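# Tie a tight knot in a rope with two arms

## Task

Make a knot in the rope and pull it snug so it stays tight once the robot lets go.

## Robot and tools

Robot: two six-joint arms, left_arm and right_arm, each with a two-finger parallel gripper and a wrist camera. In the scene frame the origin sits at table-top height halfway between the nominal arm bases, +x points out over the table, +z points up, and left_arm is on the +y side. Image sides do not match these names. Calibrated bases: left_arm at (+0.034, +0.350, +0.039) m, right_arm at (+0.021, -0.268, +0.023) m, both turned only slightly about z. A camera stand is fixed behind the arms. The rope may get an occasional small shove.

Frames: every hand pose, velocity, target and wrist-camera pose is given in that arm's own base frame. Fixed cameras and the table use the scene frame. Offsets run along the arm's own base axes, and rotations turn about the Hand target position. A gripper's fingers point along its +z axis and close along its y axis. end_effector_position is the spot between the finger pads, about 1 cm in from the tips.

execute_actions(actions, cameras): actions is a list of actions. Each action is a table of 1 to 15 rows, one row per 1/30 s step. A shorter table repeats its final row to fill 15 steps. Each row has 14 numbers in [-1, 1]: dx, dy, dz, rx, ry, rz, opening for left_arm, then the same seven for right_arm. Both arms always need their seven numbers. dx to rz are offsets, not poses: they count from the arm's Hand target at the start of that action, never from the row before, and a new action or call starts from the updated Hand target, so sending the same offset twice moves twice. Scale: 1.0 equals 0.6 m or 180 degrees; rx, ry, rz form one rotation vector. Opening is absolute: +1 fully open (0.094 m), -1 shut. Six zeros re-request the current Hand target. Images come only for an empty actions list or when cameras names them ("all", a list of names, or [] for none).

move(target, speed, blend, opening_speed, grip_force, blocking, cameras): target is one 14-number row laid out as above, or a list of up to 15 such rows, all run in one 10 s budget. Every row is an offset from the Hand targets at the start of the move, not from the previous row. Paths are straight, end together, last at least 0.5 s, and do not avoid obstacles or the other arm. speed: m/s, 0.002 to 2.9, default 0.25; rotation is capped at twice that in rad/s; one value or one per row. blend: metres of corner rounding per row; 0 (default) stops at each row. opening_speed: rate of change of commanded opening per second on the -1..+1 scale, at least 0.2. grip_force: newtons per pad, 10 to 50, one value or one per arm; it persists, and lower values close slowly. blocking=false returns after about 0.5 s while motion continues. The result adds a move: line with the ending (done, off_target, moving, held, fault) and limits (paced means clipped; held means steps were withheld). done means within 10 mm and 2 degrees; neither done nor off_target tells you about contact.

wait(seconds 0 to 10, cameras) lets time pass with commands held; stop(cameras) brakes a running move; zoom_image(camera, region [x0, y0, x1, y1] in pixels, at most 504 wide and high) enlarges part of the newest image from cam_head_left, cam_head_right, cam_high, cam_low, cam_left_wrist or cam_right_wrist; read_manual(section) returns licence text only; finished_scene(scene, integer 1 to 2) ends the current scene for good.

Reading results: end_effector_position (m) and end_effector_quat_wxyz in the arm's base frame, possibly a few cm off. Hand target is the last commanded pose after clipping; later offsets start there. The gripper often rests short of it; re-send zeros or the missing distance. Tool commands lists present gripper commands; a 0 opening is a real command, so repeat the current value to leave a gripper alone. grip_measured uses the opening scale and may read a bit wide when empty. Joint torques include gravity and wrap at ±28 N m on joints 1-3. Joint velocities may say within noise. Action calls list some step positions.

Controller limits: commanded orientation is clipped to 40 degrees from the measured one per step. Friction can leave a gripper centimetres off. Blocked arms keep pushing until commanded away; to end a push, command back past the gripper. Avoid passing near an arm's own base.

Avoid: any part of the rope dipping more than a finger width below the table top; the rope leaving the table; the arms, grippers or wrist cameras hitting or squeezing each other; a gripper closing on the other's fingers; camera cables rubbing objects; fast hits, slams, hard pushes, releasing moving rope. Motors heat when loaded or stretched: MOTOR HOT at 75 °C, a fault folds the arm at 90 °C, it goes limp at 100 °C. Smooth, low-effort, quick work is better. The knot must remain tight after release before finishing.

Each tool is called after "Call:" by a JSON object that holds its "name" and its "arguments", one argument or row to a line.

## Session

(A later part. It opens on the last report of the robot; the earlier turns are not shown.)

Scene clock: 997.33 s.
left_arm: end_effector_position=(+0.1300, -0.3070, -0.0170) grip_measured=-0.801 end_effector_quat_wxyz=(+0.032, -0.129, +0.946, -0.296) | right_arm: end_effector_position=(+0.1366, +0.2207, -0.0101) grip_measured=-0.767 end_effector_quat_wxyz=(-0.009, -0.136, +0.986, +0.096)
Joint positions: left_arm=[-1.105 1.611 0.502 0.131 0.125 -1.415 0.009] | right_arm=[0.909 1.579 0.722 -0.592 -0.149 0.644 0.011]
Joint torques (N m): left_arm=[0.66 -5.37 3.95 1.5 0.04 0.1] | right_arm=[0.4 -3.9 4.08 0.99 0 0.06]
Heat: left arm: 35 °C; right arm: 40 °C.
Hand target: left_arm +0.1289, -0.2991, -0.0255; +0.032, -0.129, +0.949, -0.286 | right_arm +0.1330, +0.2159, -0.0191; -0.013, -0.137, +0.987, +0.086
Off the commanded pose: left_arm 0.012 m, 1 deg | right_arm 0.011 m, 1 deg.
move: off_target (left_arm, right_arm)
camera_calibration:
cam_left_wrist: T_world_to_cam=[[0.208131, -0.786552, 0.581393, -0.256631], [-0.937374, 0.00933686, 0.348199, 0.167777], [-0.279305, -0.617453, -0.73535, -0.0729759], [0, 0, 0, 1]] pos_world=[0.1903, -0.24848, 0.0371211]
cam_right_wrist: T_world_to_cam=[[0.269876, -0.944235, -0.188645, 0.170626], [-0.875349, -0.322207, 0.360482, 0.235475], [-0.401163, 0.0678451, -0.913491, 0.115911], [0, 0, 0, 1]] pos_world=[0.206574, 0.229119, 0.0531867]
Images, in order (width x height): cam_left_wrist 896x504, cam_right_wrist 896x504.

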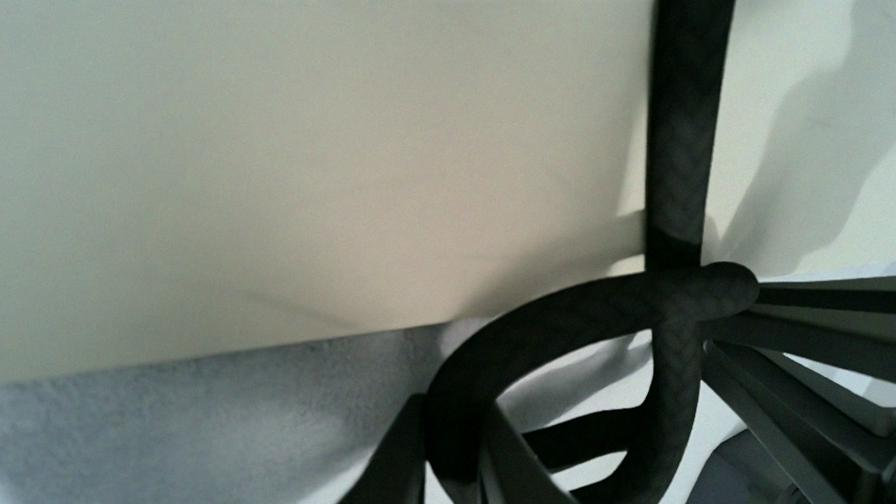

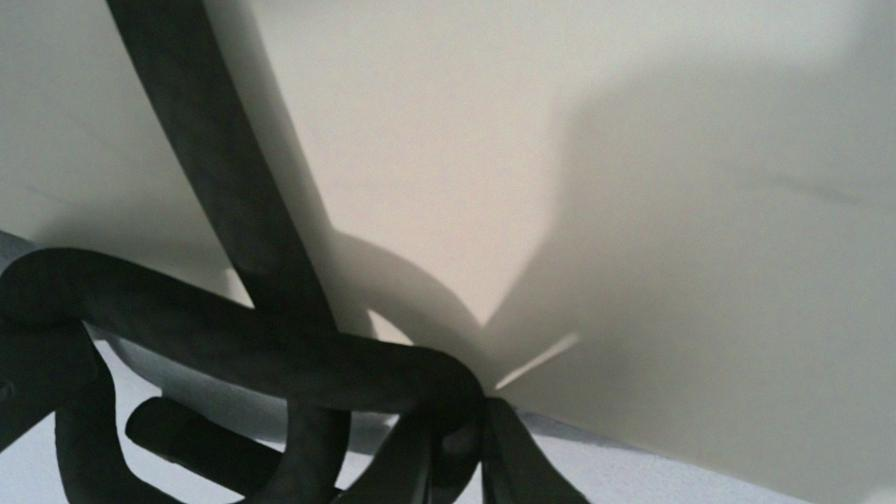

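Call:
{"name": "move", "arguments": {
  "target": [0, 0, 0.0, 0, 0, 0, -0.45, 0, 0, 0, 0, 0, 0, -1],
  "opening_speed": 0.6,
  "speed": 0.06,
  "cameras": ["cam_left_wrist","cam_right_wrist"]
}}

Scene clock: 1003.53 s.
left_arm: end_effector_position=(+0.1309, -0.3096, -0.0150) grip_measured=-0.452 end_effector_quat_wxyz=(+0.033, -0.128, +0.944, -0.302) | right_arm: end_effector_position=(+0.1366, +0.2207, -0.0101) grip_measured=-0.767 end_effector_quat_wxyz=(-0.009, -0.136, +0.986, +0.096)
Joint positions: left_arm=[-1.105 1.611 0.502 0.145 0.128 -1.415 0.026] | right_arm=[0.909 1.579 0.722 -0.592 -0.149 0.644 0.011]
Joint torques (N m): left_arm=[0.64 -5.42 3.96 1.37 0.02 0.09] | right_arm=[0.4 -3.92 4.1 0.99 0 0.06]
Heat: left arm: 35 °C; right arm: 40 °C.
Hand target: left_arm +0.1288, -0.2991, -0.0256; +0.032, -0.129, +0.949, -0.286 | right_arm +0.1330, +0.2159, -0.0191; -0.013, -0.137, +0.987, +0.086
Off the commanded pose: left_arm 0.015 m, 2 deg | right_arm 0.011 m, 1 deg.
move: off_target (left_arm, right_arm)
camera_calibration:
cam_left_wrist: T_world_to_cam=[[0.204576, -0.779335, 0.592271, -0.25707], [-0.938859, 0.0149604, 0.343976, 0.169829], [-0.276933, -0.626428, -0.728626, -0.0759626], [0, 0, 0, 1]] pos_world=[0.191, -0.25047, 0.0384897]
cam_right_wrist: T_world_to_cam=[[0.269876, -0.944235, -0.188645, 0.170626], [-0.875349, -0.322207, 0.360482, 0.235475], [-0.401163, 0.0678451, -0.913491, 0.115911], [0, 0, 0, 1]] pos_world=[0.206574, 0.229119, 0.0531867]
Images, in order (width x height): cam_left_wrist 896x504, cam_right_wrist 896x504.

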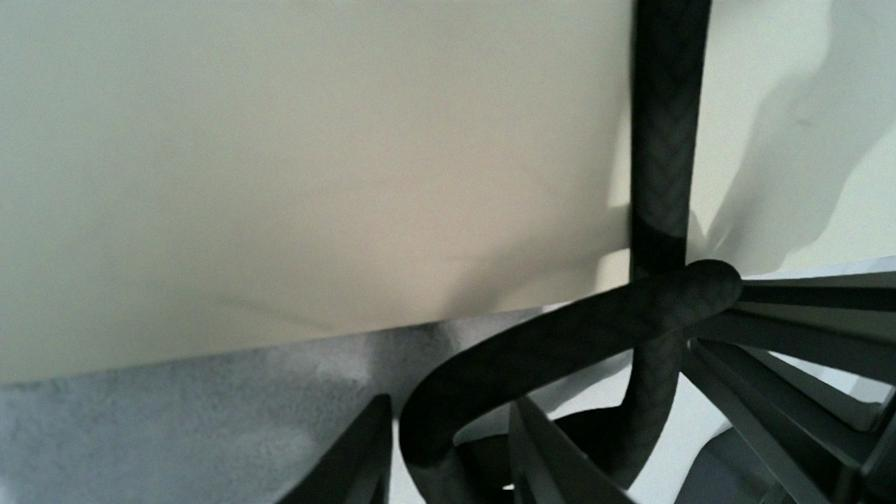

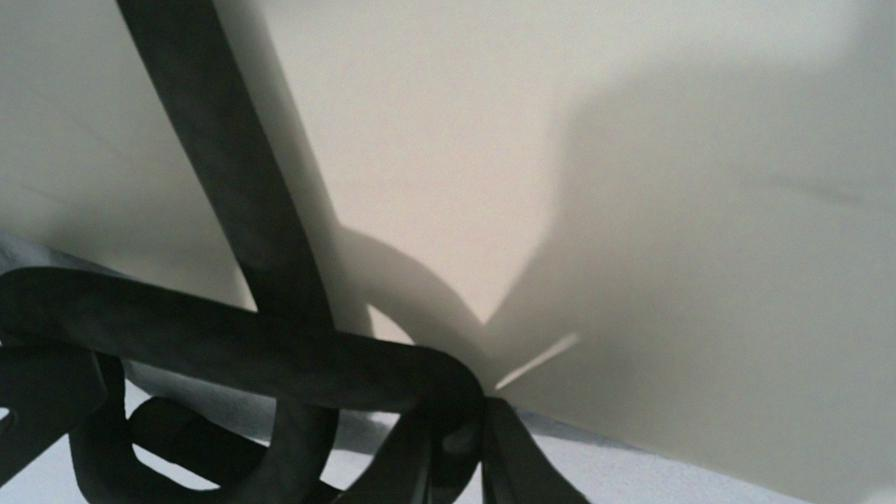

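Call:
{"name": "move", "arguments": {
  "target": [0, 0.11, 0.16, 0, 0, 0, -0.45, 0, 0, 0, 0, 0, 0, -1],
  "speed": 0.12,
  "cameras": ["cam_left_wrist","cam_right_wrist","cam_low"]
}}

Call:
{"name": "zoom_image", "arguments": {
  "camera": "cam_low",
  "region": [320, 110, 460, 200]
}}

Scene clock: 1011.40 s.
left_arm: end_effector_position=(+0.1251, -0.2294, +0.0584) grip_measured=-0.452 end_effector_quat_wxyz=(+0.027, -0.132, +0.951, -0.278) | right_arm: end_effector_position=(+0.1366, +0.2207, -0.0101) grip_measured=-0.767 end_effector_quat_wxyz=(-0.009, -0.136, +0.986, +0.096)
Joint positions: left_arm=[-0.929 1.079 0.516 -0.48 0.213 -1.263 0.026] | right_arm=[0.909 1.579 0.722 -0.592 -0.149 0.644 0.011]
Joint torques (N m): left_arm=[0.55 -3.55 10 1.03 0.13 0.08] | right_arm=[0.42 -3.92 4.08 0.99 0 0.06]
Heat: left arm: 35 °C; right arm: 40 °C.
Hand target: left_arm +0.1289, -0.2331, +0.0705; +0.032, -0.130, +0.949, -0.286 | right_arm +0.1330, +0.2159, -0.0191; -0.013, -0.137, +0.987, +0.086
Off the commanded pose: left_arm 0.013 m, 1 deg | right_arm 0.011 m, 1 deg.
move: off_target (left_arm, right_arm)
camera_calibration:
cam_left_wrist: T_world_to_cam=[[0.219768, -0.806181, 0.549339, -0.242491], [-0.931586, -0.00628375, 0.363467, 0.13103], [-0.289569, -0.591635, -0.752408, 0.0371165], [0, 0, 0, 1]] pos_world=[0.186106, -0.172709, 0.113512]
cam_right_wrist: T_world_to_cam=[[0.269876, -0.944235, -0.188645, 0.170626], [-0.875349, -0.322207, 0.360482, 0.235475], [-0.401163, 0.0678451, -0.913491, 0.115911], [0, 0, 0, 1]] pos_world=[0.206574, 0.229119, 0.0531867]
Images, in order (width x height): cam_low 896x504, cam_left_wrist 896x504, cam_right_wrist 896x504.

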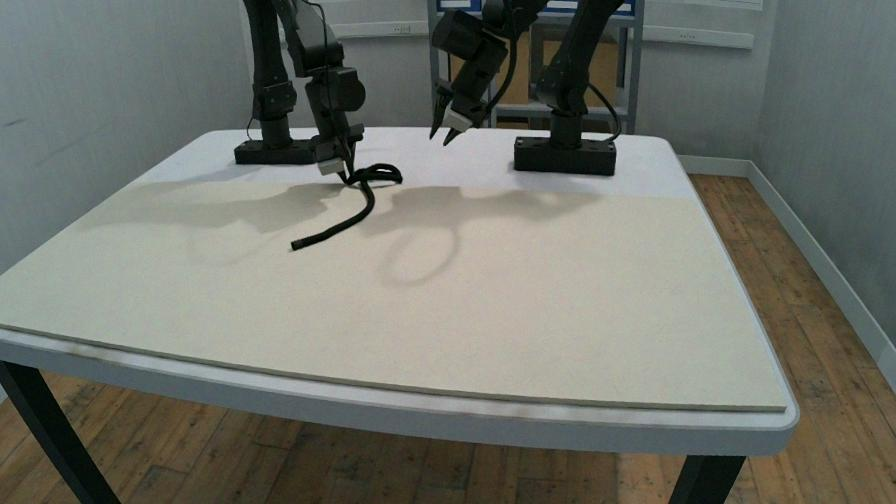

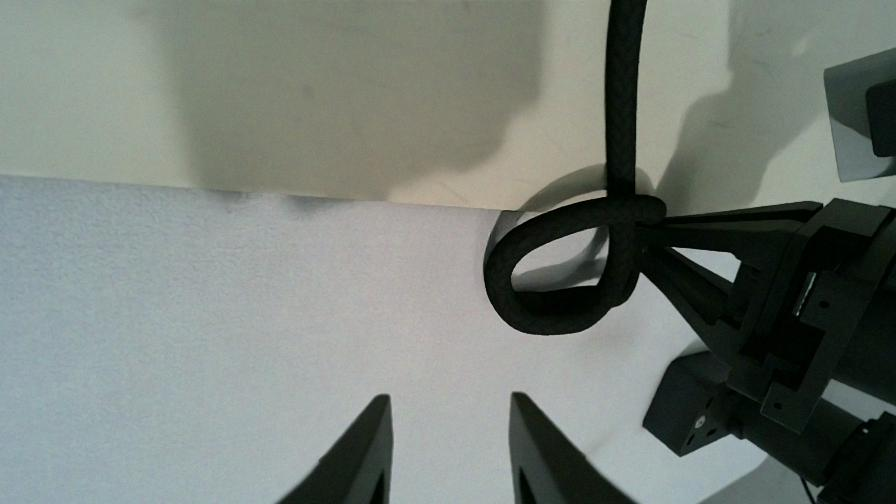

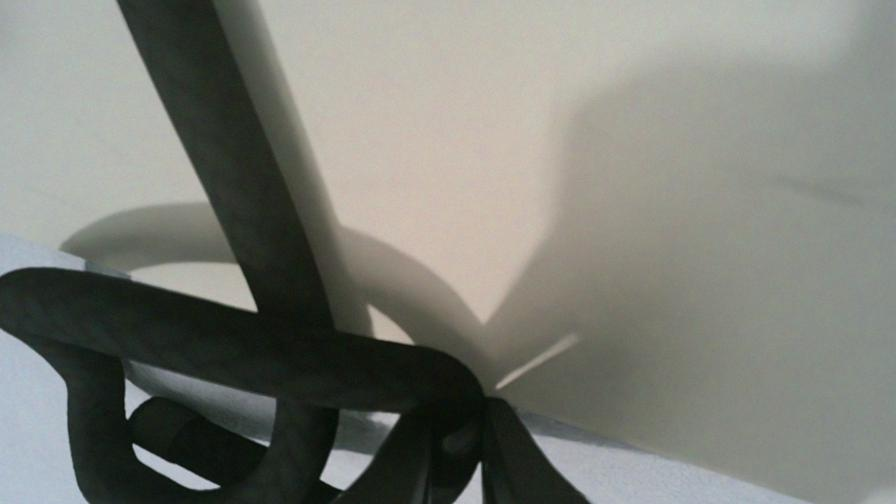

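Scaled by 3.600.

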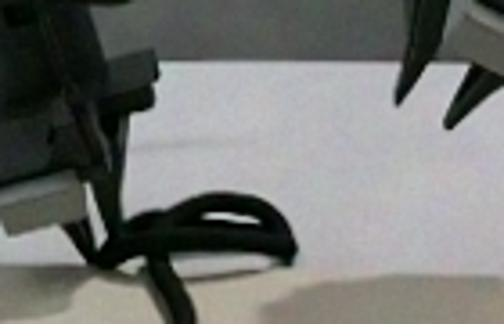

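Call:
{"name": "move", "arguments": {
  "target": [
    [0, 0, 0, 0, 0, 0, -0.45, 0, 0, 0.01, 0, 0, 0, -0.45],
    [0, 0, 0, 0, 0, 0, -0.45, 0, 0, 0.012, 0, 0, 0, -0.45]
  ],
  "opening_speed": 0.5,
  "speed": 0.05,
  "cameras": ["cam_left_wrist","cam_right_wrist"]
}}

Scene clock: 1040.03 s.
left_arm: end_effector_position=(+0.1249, -0.2293, +0.0583) grip_measured=-0.452 end_effector_quat_wxyz=(+0.027, -0.132, +0.951, -0.278) | right_arm: end_effector_position=(+0.1358, +0.2214, -0.0099) grip_measured=-0.453 end_effector_quat_wxyz=(-0.011, -0.136, +0.986, +0.098)
Joint positions: left_arm=[-0.929 1.079 0.516 -0.481 0.214 -1.262 0.026] | right_arm=[0.909 1.579 0.722 -0.591 -0.155 0.644 0.026]
Joint torques (N m): left_arm=[0.55 -3.55 10 1.02 0.13 0.07] | right_arm=[0.42 -5.18 5.19 0.62 0.05 0.07]
Heat: left arm: 39 °C; right arm: 40 °C.
Hand target: left_arm +0.1288, -0.2331, +0.0705; +0.031, -0.129, +0.949, -0.286 | right_arm +0.1330, +0.2159, -0.0119; -0.013, -0.137, +0.987, +0.086
Off the commanded pose: left_arm 0.013 m, 1 deg | right_arm 0.006 m, 1 deg.
move: off_target (left_arm)
camera_calibration:
cam_left_wrist: T_world_to_cam=[[0.219649, -0.806542, 0.548857, -0.24232], [-0.931395, -0.00597162, 0.363962, 0.130937], [-0.290273, -0.591146, -0.752521, 0.0373012], [0, 0, 0, 1]] pos_world=[0.186007, -0.172609, 0.113413]
cam_right_wrist: T_world_to_cam=[[0.269727, -0.943322, -0.193369, 0.171272], [-0.873605, -0.324188, 0.362927, 0.235278], [-0.405045, 0.0710369, -0.911533, 0.115589], [0, 0, 0, 1]] pos_world=[0.206162, 0.229628, 0.0530935]
Images, in order (width x height): cam_left_wrist 896x504, cam_right_wrist 896x504.

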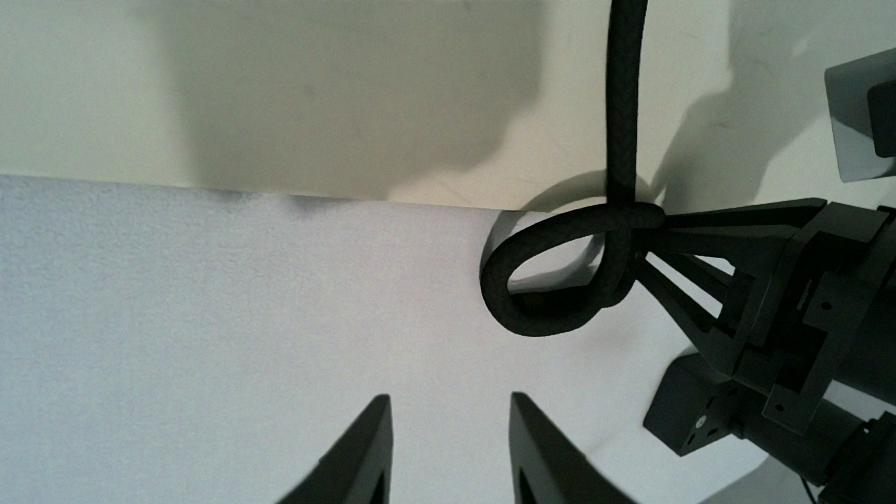

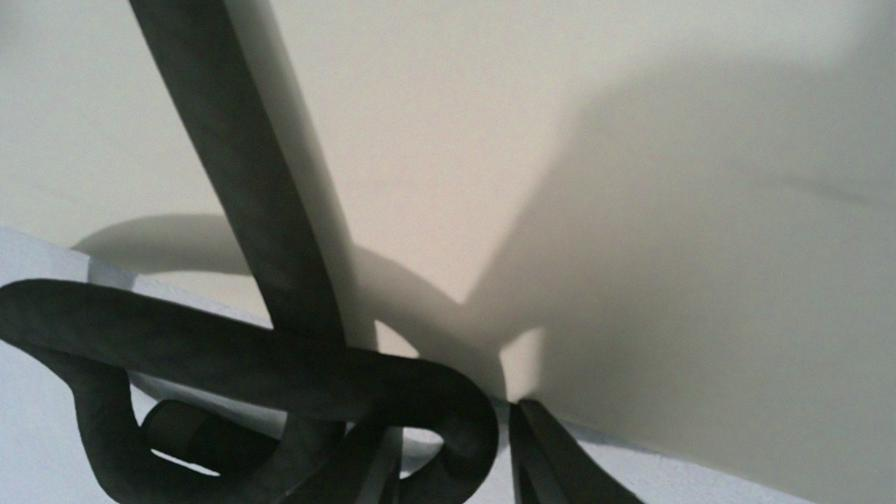

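Call:
{"name": "move", "arguments": {
  "target": [
    [0, 0, 0, 0, 0, 0, -0.45, 0, -0.02, 0.12, 0, 0, 0, -0.45],
    [0, 0, 0, 0, 0, 0, -0.45, 0.1, -0.22, 0.18, -0.0534, -0.0153, 0, -0.45]
  ],
  "speed": [0.1,0.25],
  "cameras": ["cam_left_wrist","cam_right_wrist","cam_high"]
}}

Scene clock: 1053.67 s.
left_arm: end_effector_position=(+0.1249, -0.2293, +0.0583) grip_measured=-0.452 end_effector_quat_wxyz=(+0.027, -0.132, +0.951, -0.278) | right_arm: end_effector_position=(+0.1861, +0.0844, +0.0852) grip_measured=-0.453 end_effector_quat_wxyz=(-0.017, -0.139, +0.990, -0.001)
Joint positions: left_arm=[-0.929 1.079 0.516 -0.481 0.214 -1.262 0.026] | right_arm=[0.415 1.357 0.953 -1.2 -0.007 0.136 0.026]
Joint torques (N m): left_arm=[0.55 -3.55 10.02 1.02 0.14 0.08] | right_arm=[-0.66 -4.83 8.81 0.23 0.05 0.01]
Heat: left arm: 40 °C; right arm: 40 °C.
Hand target: left_arm +0.1288, -0.2331, +0.0705; +0.031, -0.129, +0.949, -0.286 | right_arm +0.1930, +0.0840, +0.0960; +0.000, -0.137, +0.991, +0.000
Off the commanded pose: left_arm 0.013 m, 1 deg | right_arm 0.013 m, 2 deg.
move: off_target (left_arm, right_arm)
camera_calibration:
cam_left_wrist: T_world_to_cam=[[0.219649, -0.806542, 0.548857, -0.24232], [-0.931395, -0.00597162, 0.363962, 0.130937], [-0.290273, -0.591146, -0.752521, 0.0373012], [0, 0, 0, 1]] pos_world=[0.186007, -0.172609, 0.113413]
cam_right_wrist: T_world_to_cam=[[0.277601, -0.960696, -0.000449532, 0.0304224], [-0.877507, -0.253753, 0.406929, 0.191174], [-0.391049, -0.11257, -0.91346, 0.245492], [0, 0, 0, 1]] pos_world=[0.255311, 0.105373, 0.146467]
Images, in order (width x height): cam_high 896x504, cam_left_wrist 896x504, cam_right_wrist 896x504.

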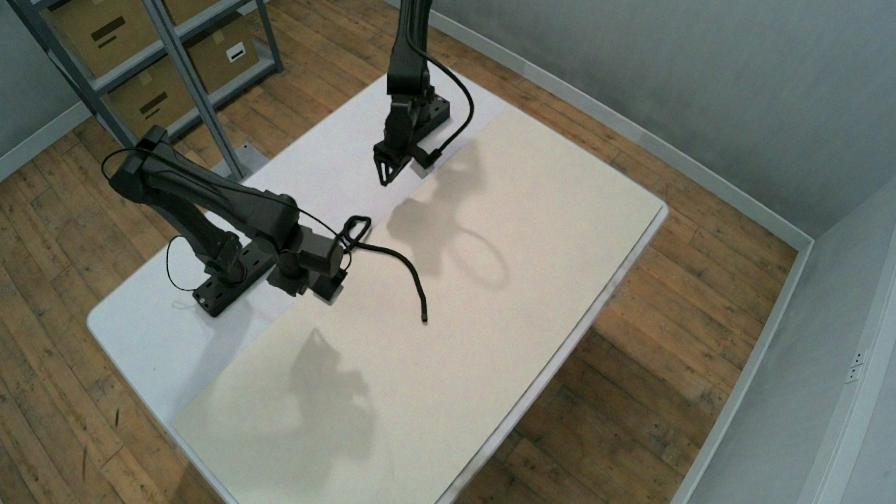

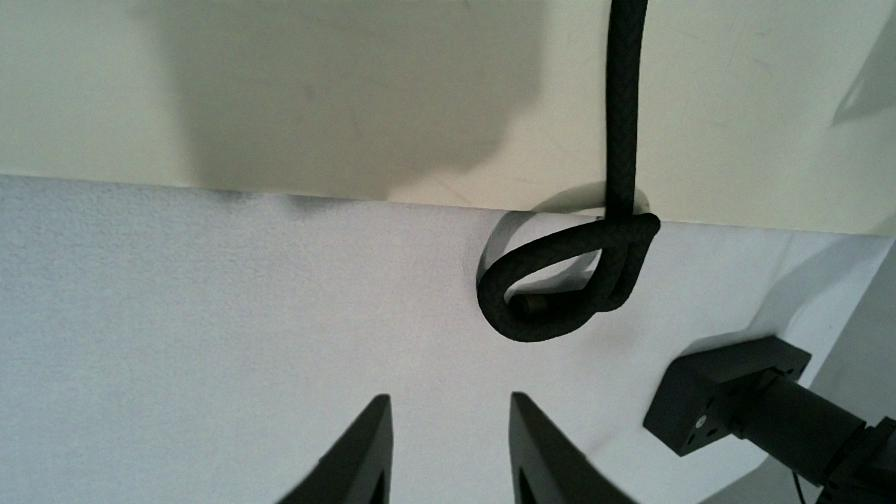

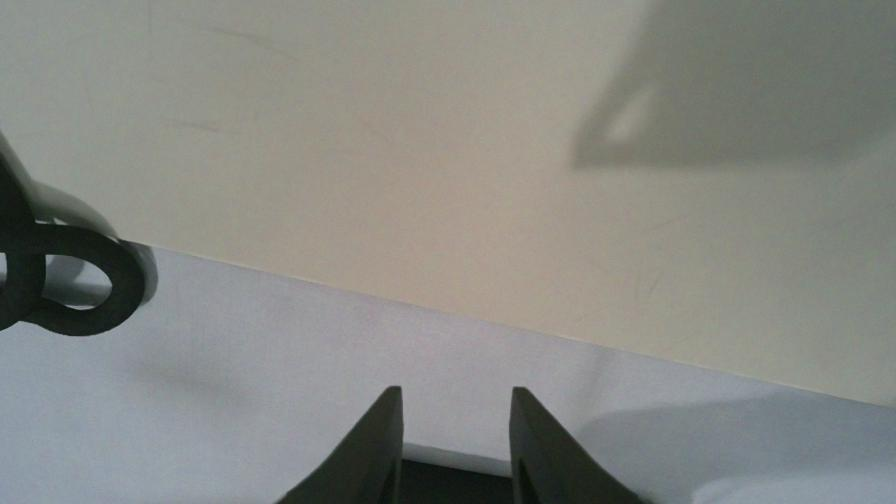

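Call:
{"name": "zoom_image", "arguments": {
  "camera": "cam_left_wrist",
  "region": [440, 180, 700, 370]
}}

Call:
{"name": "zoom_image", "arguments": {
  "camera": "cam_high",
  "region": [310, 200, 440, 330]
}}

Scaled by 1.938.

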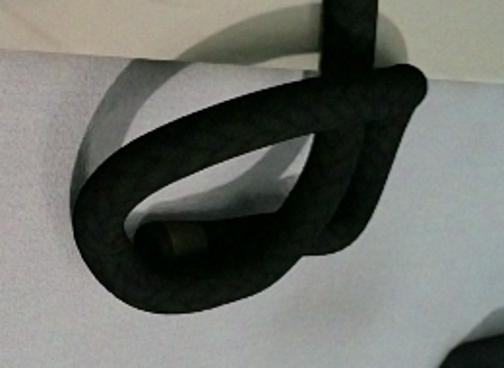

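Scaled by 3.877.

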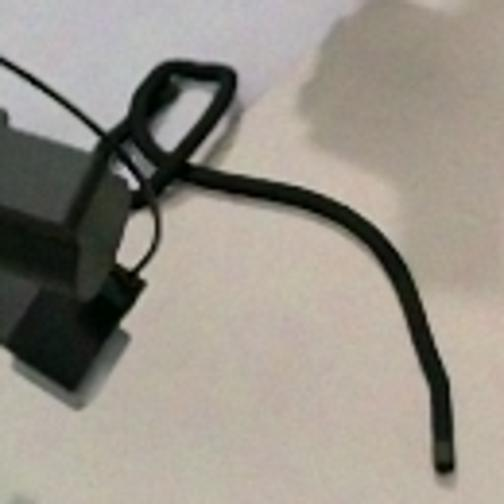

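Call:
{"name": "move", "arguments": {
  "target": [
    [0, 0, 0.066, 0.186, 0.0569, 0, -0.45, 0.15, 0, 0, 0, 0, 0, -0.45],
    [-0.023, -0.095, 0.066, 0.1906, -0.0993, -0.4776, -0.45, 0.2, 0.0, 0, 0, 0, 0, -0.45]
  ],
  "speed": [0.25,0.3],
  "blend": [0.03,0],
  "cameras": ["cam_left_wrist"]
}}

Scene clock: 1092.80 s.
left_arm: end_effector_position=(+0.1130, -0.2855, +0.1058) grip_measured=-0.452 end_effector_quat_wxyz=(-0.007, +0.590, +0.807, +0.016) | right_arm: end_effector_position=(+0.3057, +0.0856, +0.0941) grip_measured=-0.453 end_effector_quat_wxyz=(-0.002, -0.139, +0.990, +0.002)
Joint positions: left_arm=[-1.208 1.736 1.405 -1.269 -0.018 0.055 0.026] | right_arm=[0.267 1.754 1.381 -1.2 -0.005 -0.012 0.026]
Joint torques (N m): left_arm=[-0.35 -7.46 9.29 0.11 -0.13 0.08] | right_arm=[-0.64 -5.71 9.03 0.36 0.05 -0.01]
Heat: left arm: 40 °C; right arm: 41 °C.
Hand target: left_arm +0.1151, -0.2901, +0.1100; -0.004, +0.594, +0.804, +0.019 | right_arm +0.3131, +0.0840, +0.0961; +0.000, -0.137, +0.991, +0.000
Off the commanded pose: left_arm 0.007 m, 1 deg | right_arm 0.008 m, 0 deg.
move: done
camera_calibration:
cam_left_wrist: T_world_to_cam=[[-0.957179, -0.289496, -0.000055977, 0.0275719], [-0.258899, 0.855927, 0.447617, 0.263416], [-0.129535, 0.428464, -0.894226, 0.324245], [0, 0, 0, 1]] pos_world=[0.136591, -0.35641, 0.172041]
Images, in order (width x height): cam_left_wrist 896x504.

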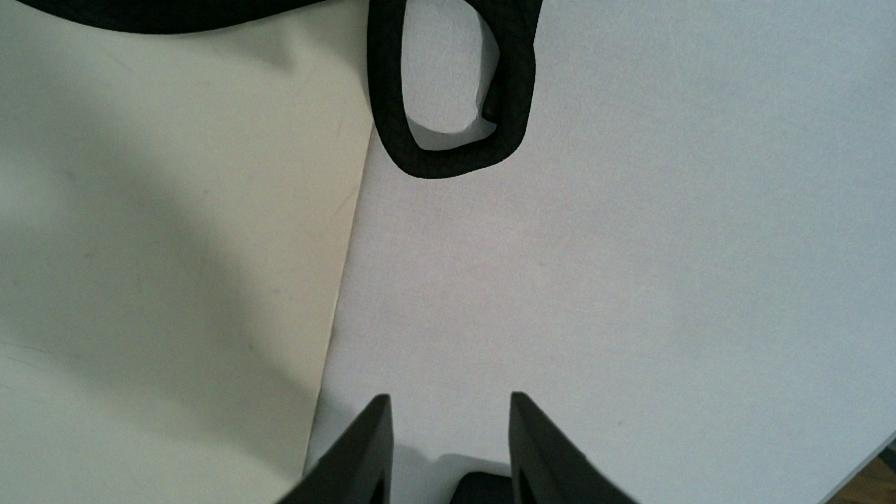

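Call:
{"name": "move", "arguments": {
  "target": [
    [0.023, 0.117, 0, 0, 0, 0.494, -0.45, 0, 0, 0, 0, 0, 0, -0.45],
    [0.023, 0.117, -0.033, -0.1906, 0.0993, 0.4776, -0.45, 0, 0, 0.05, 0, 0, 0, -0.45]
  ],
  "speed": 0.3,
  "blend": [0.03,0]
}}

Call:
{"name": "move", "arguments": {
  "target": [0, 0, 0, 0, 0, 0, -0.45, -0.3133, 0.135, 0.0, 0, 0, 0, -0.45],
  "speed": 0.3,
  "cameras": ["cam_left_wrist","cam_right_wrist"]
}}

Scene clock: 1117.97 s.
left_arm: end_effector_position=(+0.1307, -0.2230, +0.0958) grip_measured=-0.452 end_effector_quat_wxyz=(+0.033, -0.130, +0.949, -0.286) | right_arm: end_effector_position=(+0.3074, +0.0861, +0.1222) grip_measured=-0.453 end_effector_quat_wxyz=(-0.002, -0.139, +0.990, +0.002)
Joint positions: left_arm=[-0.879 1.009 0.628 -0.65 0.238 -1.218 0.026] | right_arm=[0.267 1.754 1.493 -1.313 -0.005 -0.012 0.026]
Joint torques (N m): left_arm=[0.54 -3.33 5.53 1.39 0.17 0.08] | right_arm=[-0.64 -6.22 8.98 0.31 0.04 -0.01]
Heat: left arm: 38 °C; right arm: 43 °C.
Hand target: left_arm +0.1288, -0.2199, +0.0902; +0.031, -0.130, +0.949, -0.286 | right_arm +0.3131, +0.0840, +0.1262; +0.000, -0.137, +0.991, +0.000
Off the commanded pose: left_arm 0.007 m, 0 deg | right_arm 0.007 m, 0 deg.
move: done

Scene clock: 1119.63 s.
left_arm: end_effector_position=(+0.1307, -0.2231, +0.0959) grip_measured=-0.452 end_effector_quat_wxyz=(+0.033, -0.130, +0.949, -0.286) | right_arm: end_effector_position=(+0.1309, +0.1724, +0.1286) grip_measured=-0.453 end_effector_quat_wxyz=(+0.003, -0.136, +0.991, +0.010)
Joint positions: left_arm=[-0.879 1.009 0.628 -0.65 0.238 -1.218 0.026] | right_arm=[0.908 1.341 1.115 -1.326 -0.01 0.635 0.026]
Joint torques (N m): left_arm=[0.54 -3.32 5.55 1.38 0.17 0.08] | right_arm=[0.64 -5.07 4.79 0.37 0.09 0.12]
Heat: left arm: 38 °C; right arm: 42 °C.
Hand target: left_arm +0.1288, -0.2199, +0.0902; +0.031, -0.130, +0.949, -0.286 | right_arm +0.1251, +0.1649, +0.1261; +0.000, -0.137, +0.991, +0.000
Off the commanded pose: left_arm 0.007 m, 0 deg | right_arm 0.010 m, 1 deg.
move: done
camera_calibration:
cam_left_wrist: T_world_to_cam=[[0.212035, -0.797049, 0.565468, -0.257716], [-0.93648, -0.000306965, 0.350721, 0.1259], [-0.279368, -0.603914, -0.746486, 0.0660316], [0, 0, 0, 1]] pos_world=[0.190995, -0.165496, 0.150866]
cam_right_wrist: T_world_to_cam=[[0.273057, -0.961852, -0.0167704, 0.133224], [-0.892658, -0.259836, 0.368303, 0.155477], [-0.35861, -0.0855975, -0.929555, 0.266558], [0, 0, 0, 1]] pos_world=[0.198001, 0.191357, 0.192751]
Images, in order (width x height): cam_left_wrist 896x504, cam_right_wrist 896x504.

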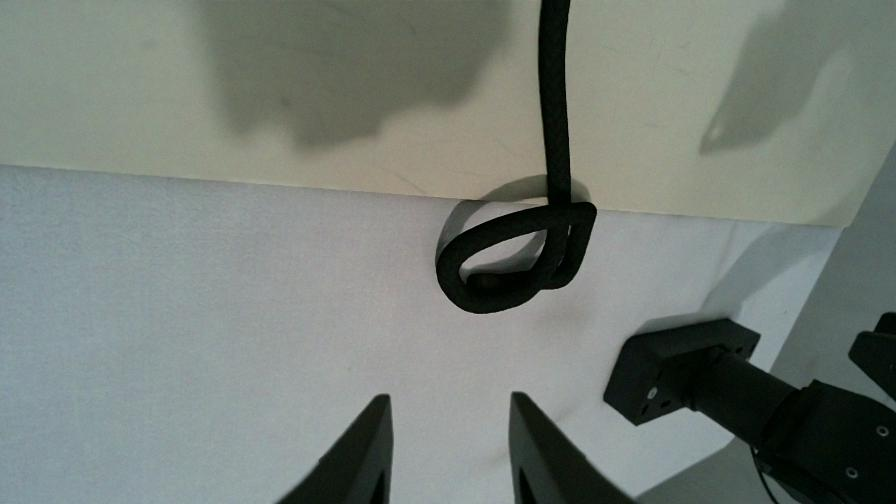

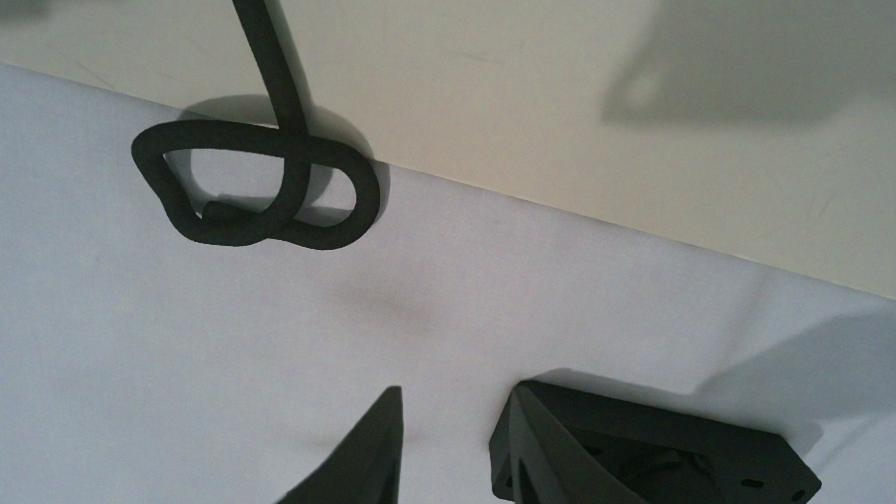

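Call:
{"name": "move", "arguments": {
  "target": [
    [0, 0, 0, 0, 0, 0, -0.45, 0.02, 0.0993, -0.1, 0.0534, 0.0153, 0, -0.4],
    [0, 0, 0, 0, 0, 0, -0.45, 0.02, 0.0993, -0.242, 0.0534, 0.0153, 0, -0.4]
  ],
  "speed": [0.25,0.12],
  "cameras": ["cam_left_wrist","cam_right_wrist"]
}}

Scene clock: 1132.83 s.
left_arm: end_effector_position=(+0.1307, -0.2231, +0.0959) grip_measured=-0.452 end_effector_quat_wxyz=(+0.033, -0.130, +0.949, -0.286) | right_arm: end_effector_position=(+0.1356, +0.2194, -0.0102) grip_measured=-0.403 end_effector_quat_wxyz=(-0.021, -0.134, +0.988, +0.078)
Joint positions: left_arm=[-0.879 1.009 0.628 -0.65 0.238 -1.218 0.026] | right_arm=[0.915 1.608 0.758 -0.639 -0.141 0.652 0.028]
Joint torques (N m): left_arm=[0.54 -3.32 5.55 1.39 0.16 0.08] | right_arm=[0.47 -3.86 4.1 1.4 -0.08 0.05]
Heat: left arm: 37 °C; right arm: 41 °C.
Hand target: left_arm +0.1288, -0.2199, +0.0902; +0.031, -0.130, +0.949, -0.286 | right_arm +0.1371, +0.2246, -0.0190; -0.013, -0.137, +0.987, +0.086
Off the commanded pose: left_arm 0.007 m, 0 deg | right_arm 0.010 m, 1 deg.
move: done
camera_calibration:
cam_left_wrist: T_world_to_cam=[[0.212035, -0.797049, 0.565468, -0.257716], [-0.93648, -0.000306965, 0.350721, 0.1259], [-0.279368, -0.603914, -0.746486, 0.0660316], [0, 0, 0, 1]] pos_world=[0.190995, -0.165496, 0.150866]
cam_right_wrist: T_world_to_cam=[[0.263633, -0.951529, -0.1584, 0.172485], [-0.868773, -0.305576, 0.389688, 0.229949], [-0.419203, 0.0348788, -0.907222, 0.125274], [0, 0, 0, 1]] pos_world=[0.206816, 0.230021, 0.0513649]
Images, in order (width x height): cam_left_wrist 896x504, cam_right_wrist 896x504.

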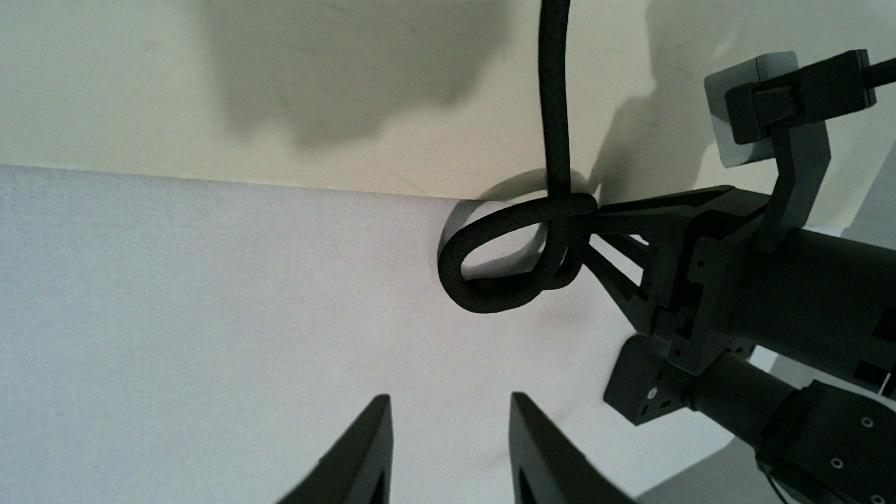

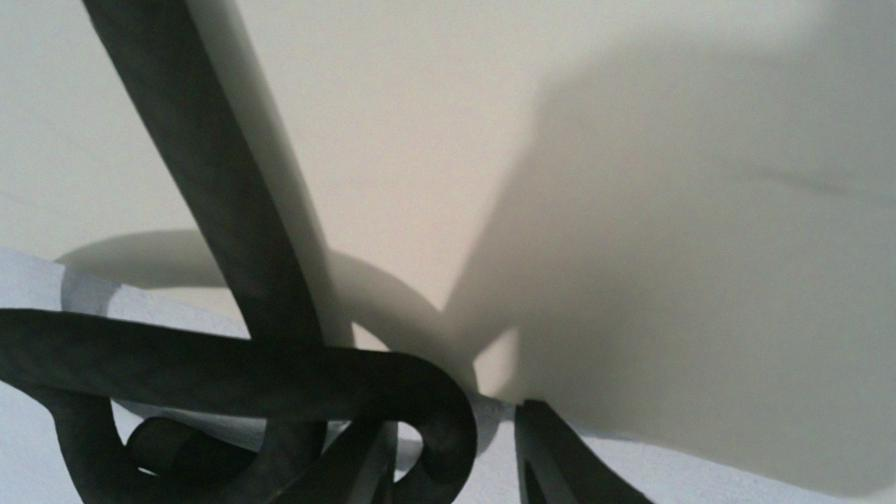

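Close right.

Call:
{"name": "move", "arguments": {
  "target": [0, 0, 0, 0, 0, 0, -0.45, 0, 0, 0, 0, 0, 0, -1],
  "opening_speed": 0.7,
  "cameras": ["cam_left_wrist","cam_right_wrist"]
}}

Scene clock: 1137.90 s.
left_arm: end_effector_position=(+0.1307, -0.2231, +0.0959) grip_measured=-0.452 end_effector_quat_wxyz=(+0.033, -0.130, +0.949, -0.286) | right_arm: end_effector_position=(+0.1396, +0.2259, -0.0103) grip_measured=-0.762 end_effector_quat_wxyz=(-0.011, -0.135, +0.987, +0.089)
Joint positions: left_arm=[-0.879 1.009 0.628 -0.65 0.238 -1.218 0.026] | right_arm=[0.917 1.613 0.758 -0.606 -0.143 0.653 0.011]
Joint torques (N m): left_arm=[0.54 -3.33 5.53 1.39 0.17 0.08] | right_arm=[0.5 -4.14 4.1 1.11 -0.04 0.06]
Heat: left arm: 37 °C; right arm: 40 °C.
Hand target: left_arm +0.1288, -0.2199, +0.0902; +0.031, -0.130, +0.949, -0.286 | right_arm +0.1371, +0.2247, -0.0190; -0.012, -0.137, +0.987, +0.086
Off the commanded pose: left_arm 0.007 m, 0 deg | right_arm 0.009 m, 0 deg.
move: done
camera_calibration:
cam_left_wrist: T_world_to_cam=[[0.212035, -0.797049, 0.565468, -0.257716], [-0.93648, -0.000306965, 0.350721, 0.1259], [-0.279368, -0.603914, -0.746486, 0.0660316], [0, 0, 0, 1]] pos_world=[0.190995, -0.165496, 0.150866]
cam_right_wrist: T_world_to_cam=[[0.267578, -0.947141, -0.176991, 0.175815], [-0.87446, -0.315847, 0.368186, 0.238397], [-0.404626, 0.0562528, -0.912751, 0.119708], [0, 0, 0, 1]] pos_world=[0.209861, 0.235085, 0.0526065]
Images, in order (width x height): cam_left_wrist 896x504, cam_right_wrist 896x504.

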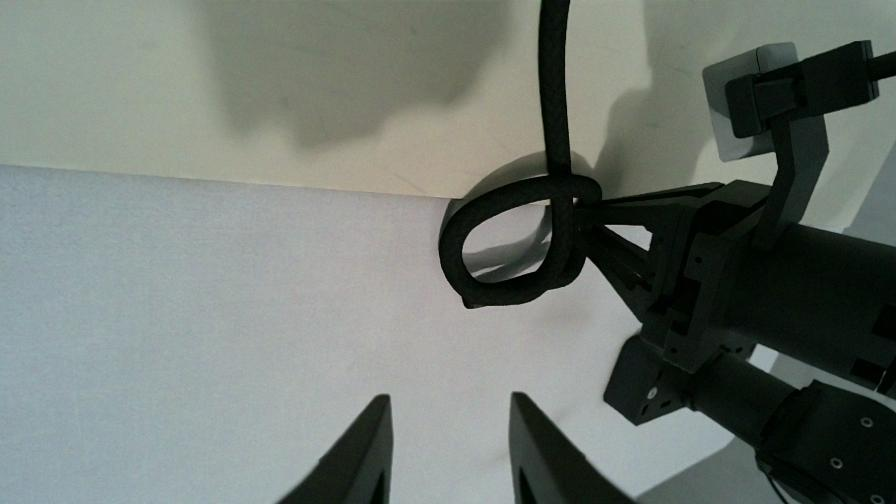

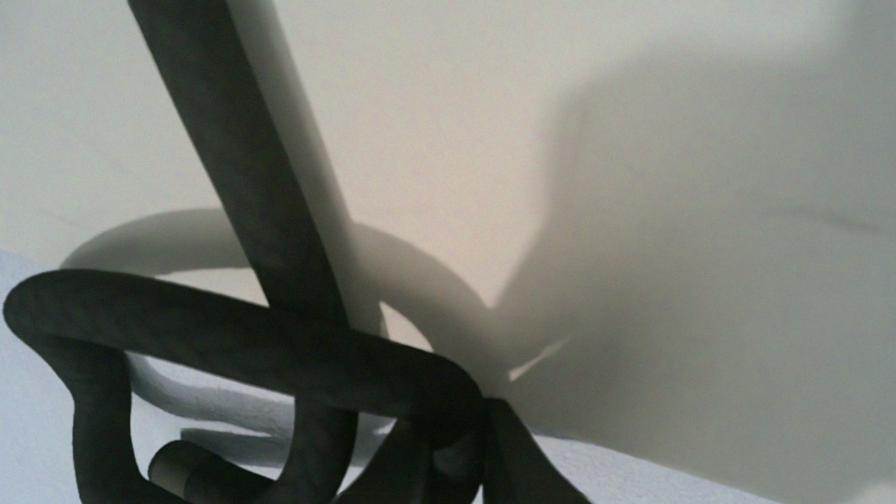

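Call:
{"name": "move", "arguments": {
  "target": [0.0087, -0.137, -0.105, 0, 0, 0, -0.45, 0, 0, 0, 0, 0, 0, -1],
  "speed": 0.2,
  "cameras": ["cam_left_wrist","cam_low"]
}}

Call:
{"name": "zoom_image", "arguments": {
  "camera": "cam_low",
  "region": [320, 110, 460, 200]
}}

Scene clock: 1147.50 s.
left_arm: end_effector_position=(+0.1311, -0.2998, +0.0277) grip_measured=-0.452 end_effector_quat_wxyz=(+0.022, -0.129, +0.949, -0.286) | right_arm: end_effector_position=(+0.1396, +0.2259, -0.0103) grip_measured=-0.762 end_effector_quat_wxyz=(-0.011, -0.135, +0.987, +0.089)
Joint positions: left_arm=[-1.078 1.439 0.599 -0.167 0.152 -1.392 0.026] | right_arm=[0.917 1.613 0.758 -0.606 -0.143 0.653 0.011]
Joint torques (N m): left_arm=[-0.39 -4.78 6.89 1.43 -0.13 -0.02] | right_arm=[0.51 -4.15 4.11 1.11 -0.05 0.06]
Heat: left arm: 37 °C; right arm: 40 °C.
Hand target: left_arm +0.1341, -0.3020, +0.0272; +0.031, -0.130, +0.949, -0.286 | right_arm +0.1371, +0.2247, -0.0190; -0.012, -0.137, +0.987, +0.086
Off the commanded pose: left_arm 0.004 m, 1 deg | right_arm 0.009 m, 0 deg.
move: done
camera_calibration:
cam_left_wrist: T_world_to_cam=[[0.2157, -0.798388, 0.562183, -0.281236], [-0.92973, 0.00804932, 0.368153, 0.151292], [-0.298454, -0.60209, -0.740549, -0.028129], [0, 0, 0, 1]] pos_world=[0.192929, -0.24269, 0.0815768]
Images, in order (width x height): cam_low 896x504, cam_left_wrist 896x504.

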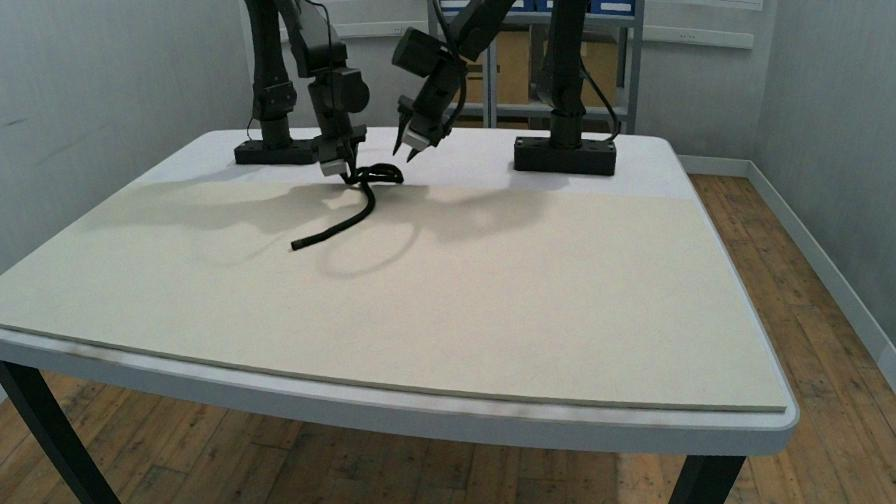

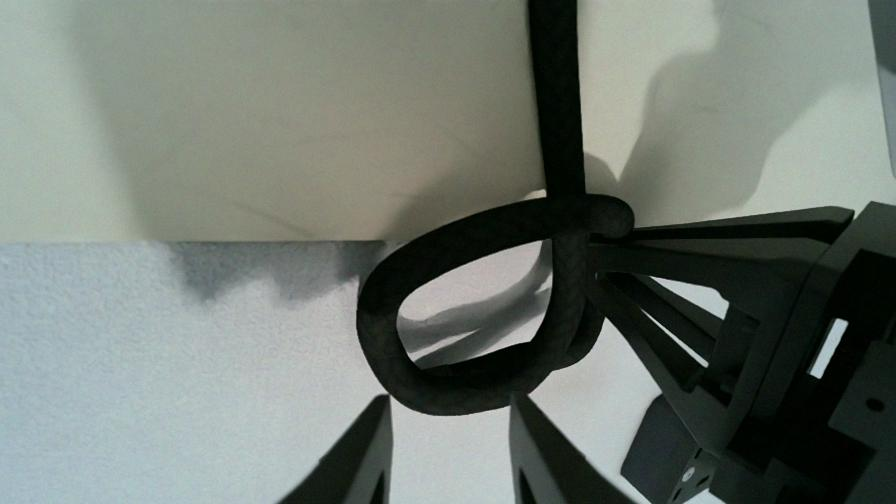

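Scaled by 3.600.

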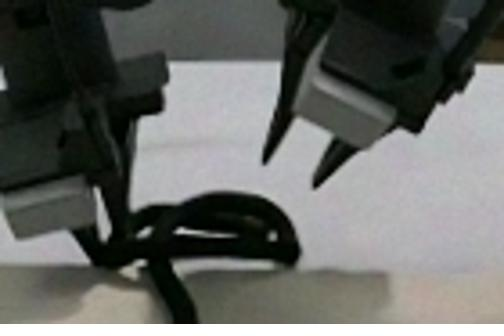

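Call:
{"name": "move", "arguments": {
  "target": [
    [0.002, -0.006, -0.09, 0, 0, 0, -0.45, 0, 0, 0, 0, 0, 0, -1],
    [0.002, -0.006, -0.078, 0, 0, 0, -0.45, 0, 0, 0, 0, 0, 0, -1]
  ],
  "speed": 0.08,
  "cameras": ["cam_left_wrist","cam_right_wrist"]
}}

Scene clock: 1155.23 s.
left_arm: end_effector_position=(+0.1388, -0.3152, -0.0148) grip_measured=-0.452 end_effector_quat_wxyz=(+0.028, -0.127, +0.944, -0.303) | right_arm: end_effector_position=(+0.1396, +0.2259, -0.0103) grip_measured=-0.762 end_effector_quat_wxyz=(-0.011, -0.135, +0.987, +0.089)
Joint positions: left_arm=[-1.08 1.643 0.538 0.136 0.151 -1.395 0.026] | right_arm=[0.917 1.613 0.758 -0.606 -0.143 0.653 0.011]
Joint torques (N m): left_arm=[-0.43 -7.73 4.57 1.09 -0.15 0] | right_arm=[0.49 -4.15 4.08 1.11 -0.04 0.07]
Heat: left arm: 37 °C; right arm: 40 °C.
Hand target: left_arm +0.1353, -0.3057, -0.0195; +0.031, -0.130, +0.949, -0.286 | right_arm +0.1371, +0.2247, -0.0190; -0.012, -0.137, +0.987, +0.086
Off the commanded pose: left_arm 0.011 m, 2 deg | right_arm 0.009 m, 0 deg.
move: off_target (left_arm)
camera_calibration:
cam_left_wrist: T_world_to_cam=[[0.207016, -0.778416, 0.592633, -0.263299], [-0.935821, 0.0190807, 0.351959, 0.178284], [-0.285278, -0.627459, -0.724508, -0.076192], [0, 0, 0, 1]] pos_world=[0.199613, -0.256165, 0.0380896]
cam_right_wrist: T_world_to_cam=[[0.267578, -0.947141, -0.176991, 0.175815], [-0.87446, -0.315847, 0.368186, 0.238397], [-0.404626, 0.0562528, -0.912751, 0.119708], [0, 0, 0, 1]] pos_world=[0.209861, 0.235085, 0.0526065]
Images, in order (width x height): cam_left_wrist 896x504, cam_right_wrist 896x504.

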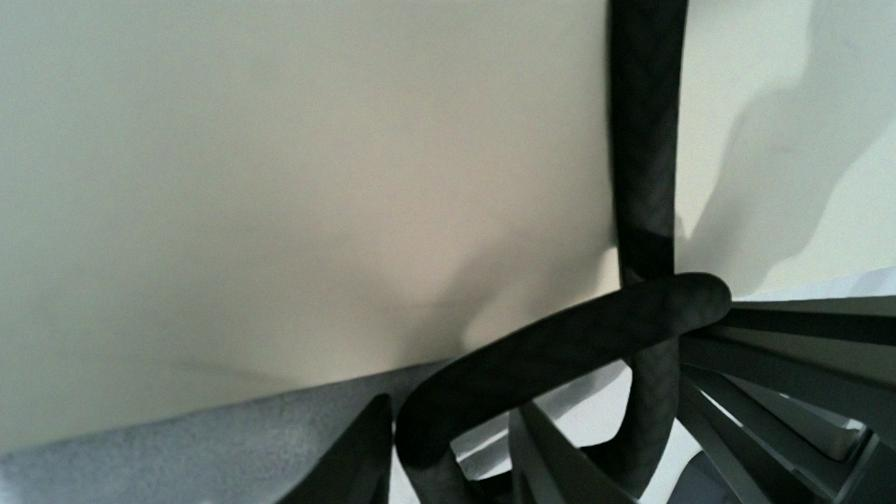

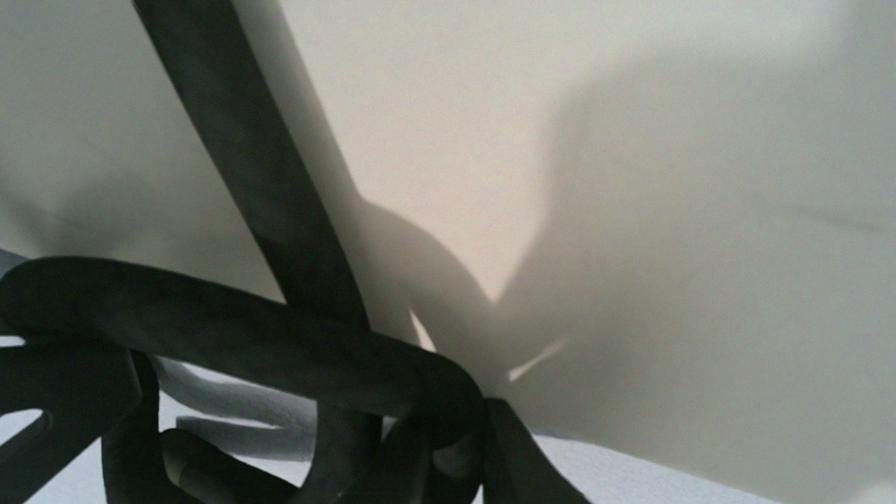

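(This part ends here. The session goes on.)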